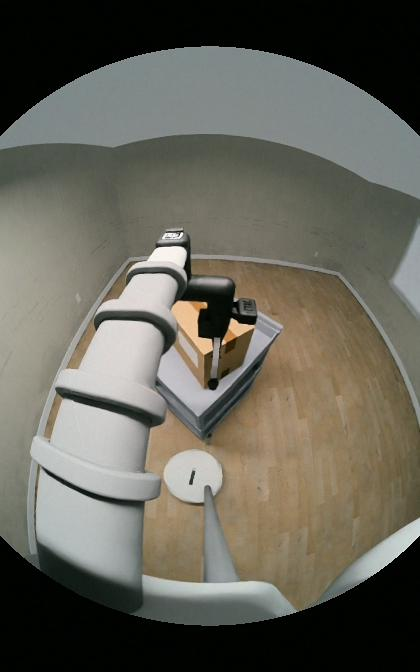

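move:
  blocking: false
  cameras: []
  r1: {"base":{"translate_m":-0.1,"strafe_m":0.0},"joints":{"arm_m":0.286},"pace":"slow"}

wait:
  seconds: 3
  cameras: []

move:
  blocking: false
  cameras: []
  r1: {"base":{"translate_m":-0.0,"strafe_m":0.08},"pace":"slow"}

wait:
  seconds: 3
  cameras: ["r1_head_camera","r1_wrist_camera","r1_head_right_camera"]

Scene clock: 1168.93 s.
move: r1 moving
r1.base_odometry: x=-0.288 y=-1.859 heading=-1.536
r1.turned_by_wheels: -0.001
r1.turned_by_imu: -0.001
r1.base_tilt: forward=-1.6 right=+1.3
r1.lidar_m: 0.27 0.42 1.66 1.59 1.63 0.86 1.36 2.69 3.28 3.13 3.25 0.36
r1.base_status: translate_m moving; strafe_m moving
r1.joint_positions: lift_m=+1.170 arm_m=+0.243 wrist_yaw_rad=-0.003 wrist_pitch_rad=+1.572 wrist_roll_rad=+1.572 gripper_m=+0.100
r1.joint_status: arm_m moving
r1.measured_speeds: translate_m=-0.049 strafe_m=+0.000 rotate_rad=+0.000 lift_m=+0.000 arm_m=+0.049 wrist_yaw_rad=+0.000 wrist_pitch_rad=+0.000 wrist_roll_rad=+0.000
r1.motor_effort: lift_m=+24(24) arm_m=+7(8) wheel_0=-5(11) wheel_1=-6(6) wheel_2=+1(4)
r1.servo_current: wrist_yaw_rad=59(59) wrist_pitch_rad=46(46) wrist_roll_rad=46(59) gripper_m=46(46)
r1.hand_pose: x=+0.4128 y=-0.0874 z=+1.0594 quat_wxyz=(+0.499, +0.501, +0.499, -0.501) (m; r1's base frame)
r1.wrist_depth_mm: 477 1229 1255 1281 1281 1308 1281 / 480 480 1281 1281 1308 1281 1308 / 229 394 1281 1255 1281 1281 1281 / 206 279 484 1255 1098 1098 1308 / - 222 370 488 1078 1060 1281 / 206 207 194 484 198 1255 1281 / 206 206 208 144 1308 1255 1308
r2: as last shown
r2.base_tilt: forward=-0.6 right=+0.0
r2.lidar_m: 0.95 3.74 3.87 0.87 1.47 1.49 1.05 0.98 1.03 1.38 1.45 1.28
r2.motor_effort: lift_m=+21(21) arm_m=-9(9) wheel_0=-3(3) wheel_1=-4(4) wheel_2=+11(11)
r2.servo_current: wrist_yaw_rad=65(72) wrist_pitch_rad=39(46) wrist_roll_rad=39(52) gripper_m=117(124)
r2.contact_limits: translate_m 0.9
r2.wrist_depth_mm: - - 233 164 262 279 293 / - - 235 167 263 279 294 / - - 236 166 264 281 297 / - - 238 170 265 282 298 / - - 237 167 266 285 301 / - - 184 171 180 286 303 / - - 238 - 273 293 306
pictures: none
No camera images: "cameras" was empty.

Scene clock: 1170.73 s.
earlier move: r1 done
r1.base_odometry: x=-0.291 y=-1.772 heading=-1.536
r1.turned_by_wheels: +0.000
r1.turned_by_imu: +0.000
r1.base_tilt: forward=-1.6 right=+1.3
r1.lidar_m: 0.36 0.56 1.66 1.57 0.85 0.78 1.26 1.27 3.10 3.14 3.24 0.50
r1.base_status: done
r1.joint_positions: lift_m=+1.170 arm_m=+0.286 wrist_yaw_rad=-0.003 wrist_pitch_rad=+1.572 wrist_roll_rad=+1.572 gripper_m=+0.100
r1.joint_status: all done
r1.measured_speeds: all 0
r1.motor_effort: lift_m=+24(24) arm_m=+5(8) wheel_0=-3(11) wheel_1=-3(6) wheel_2=+1(4)
r1.servo_current: wrist_yaw_rad=39(65) wrist_pitch_rad=46(52) wrist_roll_rad=46(65) gripper_m=39(46)
r1.hand_pose: x=+0.4562 y=-0.0874 z=+1.0594 quat_wxyz=(+0.499, +0.501, +0.499, -0.501) (m; r1's base frame)
r1.wrist_depth_mm: 1229 1255 1281 1281 1281 1255 1281 / 480 1255 1281 1255 1281 1281 1308 / 307 484 1308 1281 1281 1281 1308 / 250 377 480 1281 1229 1078 1281 / 214 289 480 488 1078 1060 1281 / 207 214 377 488 194 1281 1308 / 207 207 488 145 1281 1255 1281
r2.base_odometry: x=-3.194 y=+0.671 heading=-2.029
r2.turned_by_wheels: +0.000
r2.turned_by_imu: +0.000
r2.base_tilt: forward=-0.7 right=+0.1
r2.lidar_m: 0.95 3.74 0.86 0.80 1.49 1.51 1.05 0.97 1.03 1.38 1.44 1.29
r2.base_status: not commanded
r2.joint_positions: lift_m=+0.880 arm_m=+0.540 wrist_yaw_rad=+0.261 wrist_pitch_rad=+0.001 wrist_roll_rad=+0.002 gripper_m=-0.028
r2.joint_status: not commanded
r2.measured_speeds: all 0
r2.motor_effort: lift_m=+21(21) arm_m=-9(9) wheel_0=-3(3) wheel_1=-4(4) wheel_2=+11(12)
r2.servo_current: wrist_yaw_rad=65(78) wrist_pitch_rad=46(46) wrist_roll_rad=59(59) gripper_m=111(124)
r2.contact_limits: translate_m 0.9
r2.hand_pose: x=+1.0124 y=-0.0099 z=+1.0576 quat_wxyz=(+0.991, +0.001, +0.001, +0.130) (m; r2's base frame)
r2.wrist_depth_mm: - - 234 164 260 278 291 / - - 234 167 263 279 294 / - - 236 166 265 281 297 / - - 237 169 265 283 297 / - - 238 168 267 283 303 / - - 184 171 180 286 304 / - - 238 - 272 294 306
wait: 1.80 of 3 s (r1 has come to rest)
pictures: none
No camera images: "cameras" was empty.

Scene clock: 1171.23 s.
move: r1 moving
r1.base_odometry: x=-0.277 y=-1.771 heading=-1.536
r1.turned_by_wheels: +0.000
r1.turned_by_imu: +0.000
r1.base_tilt: forward=-1.6 right=+1.3
r1.lidar_m: 0.35 0.57 1.64 1.57 0.86 0.79 1.26 1.28 3.13 3.15 3.26 0.46
r1.base_status: translate_m moving; strafe_m moving
r1.joint_positions: lift_m=+1.170 arm_m=+0.286 wrist_yaw_rad=-0.003 wrist_pitch_rad=+1.572 wrist_roll_rad=+1.572 gripper_m=+0.100
r1.joint_status: not commanded
r1.measured_speeds: translate_m=+0.000 strafe_m=+0.056 rotate_rad=-0.002 lift_m=+0.000 arm_m=+0.000 wrist_yaw_rad=+0.000 wrist_pitch_rad=+0.000 wrist_roll_rad=+0.000
r1.motor_effort: lift_m=+24(24) arm_m=+4(5) wheel_0=-5(8) wheel_1=+6(7) wheel_2=+0(2)
r1.servo_current: wrist_yaw_rad=46(59) wrist_pitch_rad=39(46) wrist_roll_rad=46(59) gripper_m=46(46)
r1.hand_pose: x=+0.4562 y=-0.0874 z=+1.0594 quat_wxyz=(+0.499, +0.501, +0.499, -0.501) (m; r1's base frame)
r1.wrist_depth_mm: 496 1229 1281 1255 1308 1255 1281 / 484 1255 1255 1255 1281 1281 1281 / 290 462 1281 1255 1255 1281 1255 / 236 349 488 1308 1229 1078 1308 / 207 270 488 480 1078 1098 1281 / 206 208 484 484 197 1281 1281 / 207 207 484 145 1281 1281 1281
r2: as last shown
r2.base_tilt: forward=-0.7 right=+0.0
r2.lidar_m: 0.93 3.76 0.86 0.80 1.49 1.47 1.05 1.01 1.02 1.40 1.46 1.29
r2.motor_effort: lift_m=+21(21) arm_m=-9(9) wheel_0=-3(3) wheel_1=-3(4) wheel_2=+11(11)
r2.servo_current: wrist_yaw_rad=59(72) wrist_pitch_rad=39(46) wrist_roll_rad=46(59) gripper_m=111(124)
r2.contact_limits: translate_m 0.9
r2.wrist_depth_mm: - - 234 165 260 279 293 / - - 235 167 263 279 294 / - - 236 166 264 281 297 / - - 236 169 265 281 297 / - - 238 167 267 286 301 / - - 184 171 180 286 303 / - - 238 - 272 293 306
pictures: none
No camera images: "cameras" was empty.

Scene clock: 1172.67 s.
earlier move: r1 done
r1.base_odometry: x=-0.211 y=-1.769 heading=-1.536
r1.turned_by_wheels: +0.000
r1.turned_by_imu: +0.000
r1.base_tilt: forward=-1.6 right=+1.3
r1.lidar_m: 0.37 0.62 1.59 1.49 1.56 0.74 1.50 1.28 3.17 3.22 3.32 0.37
r1.base_status: done
r1.joint_positions: lift_m=+1.170 arm_m=+0.286 wrist_yaw_rad=-0.003 wrist_pitch_rad=+1.572 wrist_roll_rad=+1.572 gripper_m=+0.100
r1.joint_status: not commanded
r1.measured_speeds: all 0
r1.motor_effort: lift_m=+24(24) arm_m=+5(5) wheel_0=-5(11) wheel_1=+1(8) wheel_2=+0(2)
r1.servo_current: wrist_yaw_rad=46(72) wrist_pitch_rad=39(52) wrist_roll_rad=33(65) gripper_m=46(46)
r1.hand_pose: x=+0.4562 y=-0.0874 z=+1.0594 quat_wxyz=(+0.499, +0.501, +0.499, -0.501) (m; r1's base frame)
r1.wrist_depth_mm: 289 484 1255 1281 1255 1281 1255 / 236 430 1281 1255 1281 1255 1336 / 207 294 480 1281 1255 1281 1308 / 207 215 469 484 1229 1078 1308 / 207 230 480 484 1060 1060 1308 / 208 329 484 1281 198 1281 1308 / 480 484 484 145 1255 1255 1255
r2.base_odometry: x=-3.194 y=+0.671 heading=-2.029
r2.turned_by_wheels: +0.000
r2.turned_by_imu: +0.000
r2.base_tilt: forward=-0.7 right=+0.1
r2.lidar_m: 0.96 3.74 3.86 0.73 1.44 1.48 1.04 0.99 1.02 1.39 1.43 1.29
r2.base_status: not commanded
r2.joint_positions: lift_m=+0.880 arm_m=+0.540 wrist_yaw_rad=+0.261 wrist_pitch_rad=+0.001 wrist_roll_rad=+0.002 gripper_m=-0.028
r2.joint_status: not commanded
r2.measured_speeds: all 0
r2.motor_effort: lift_m=+21(21) arm_m=-9(9) wheel_0=-2(3) wheel_1=-3(4) wheel_2=+11(11)
r2.servo_current: wrist_yaw_rad=72(78) wrist_pitch_rad=46(46) wrist_roll_rad=59(65) gripper_m=124(124)
r2.contact_limits: translate_m 0.9
r2.hand_pose: x=+1.0124 y=-0.0099 z=+1.0576 quat_wxyz=(+0.991, +0.001, +0.001, +0.130) (m; r2's base frame)
r2.wrist_depth_mm: - - 233 164 263 277 293 / - - 235 167 263 281 294 / - - 236 166 264 281 298 / - - 237 169 264 283 297 / - - 237 167 267 285 301 / - - 184 171 180 287 304 / - - 237 - 272 293 307
wait: 1.43 of 3 s (r1 has come to rest)
pictures: r1_head_camera, r1_head_right_camera, r1_wrist_camera
Images, in order (width x height): r1_head_camera 420x560, r1_head_right_camera 420x672, r1_wrist_camera 616x392.

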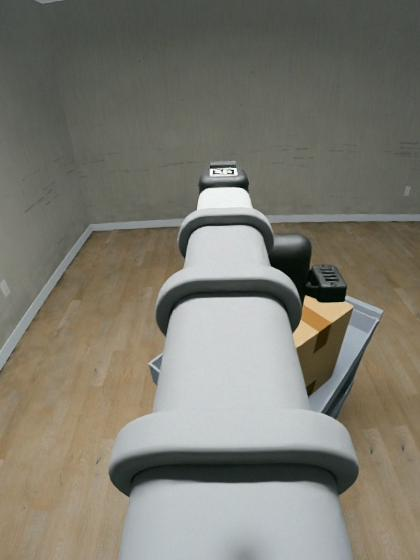

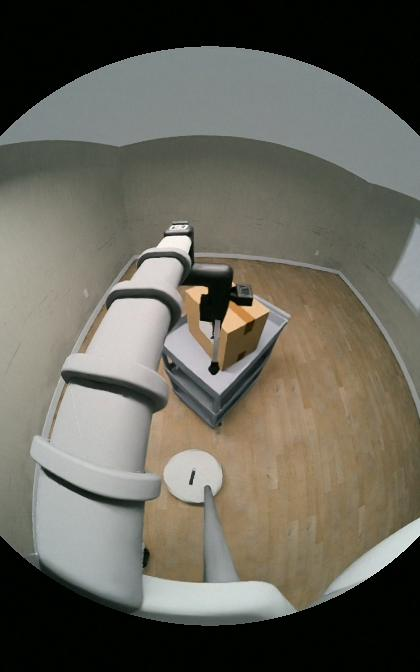

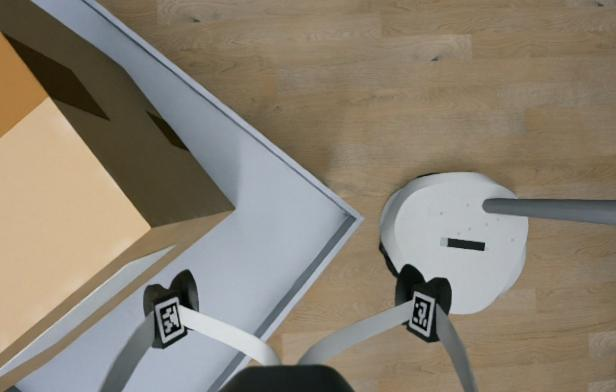

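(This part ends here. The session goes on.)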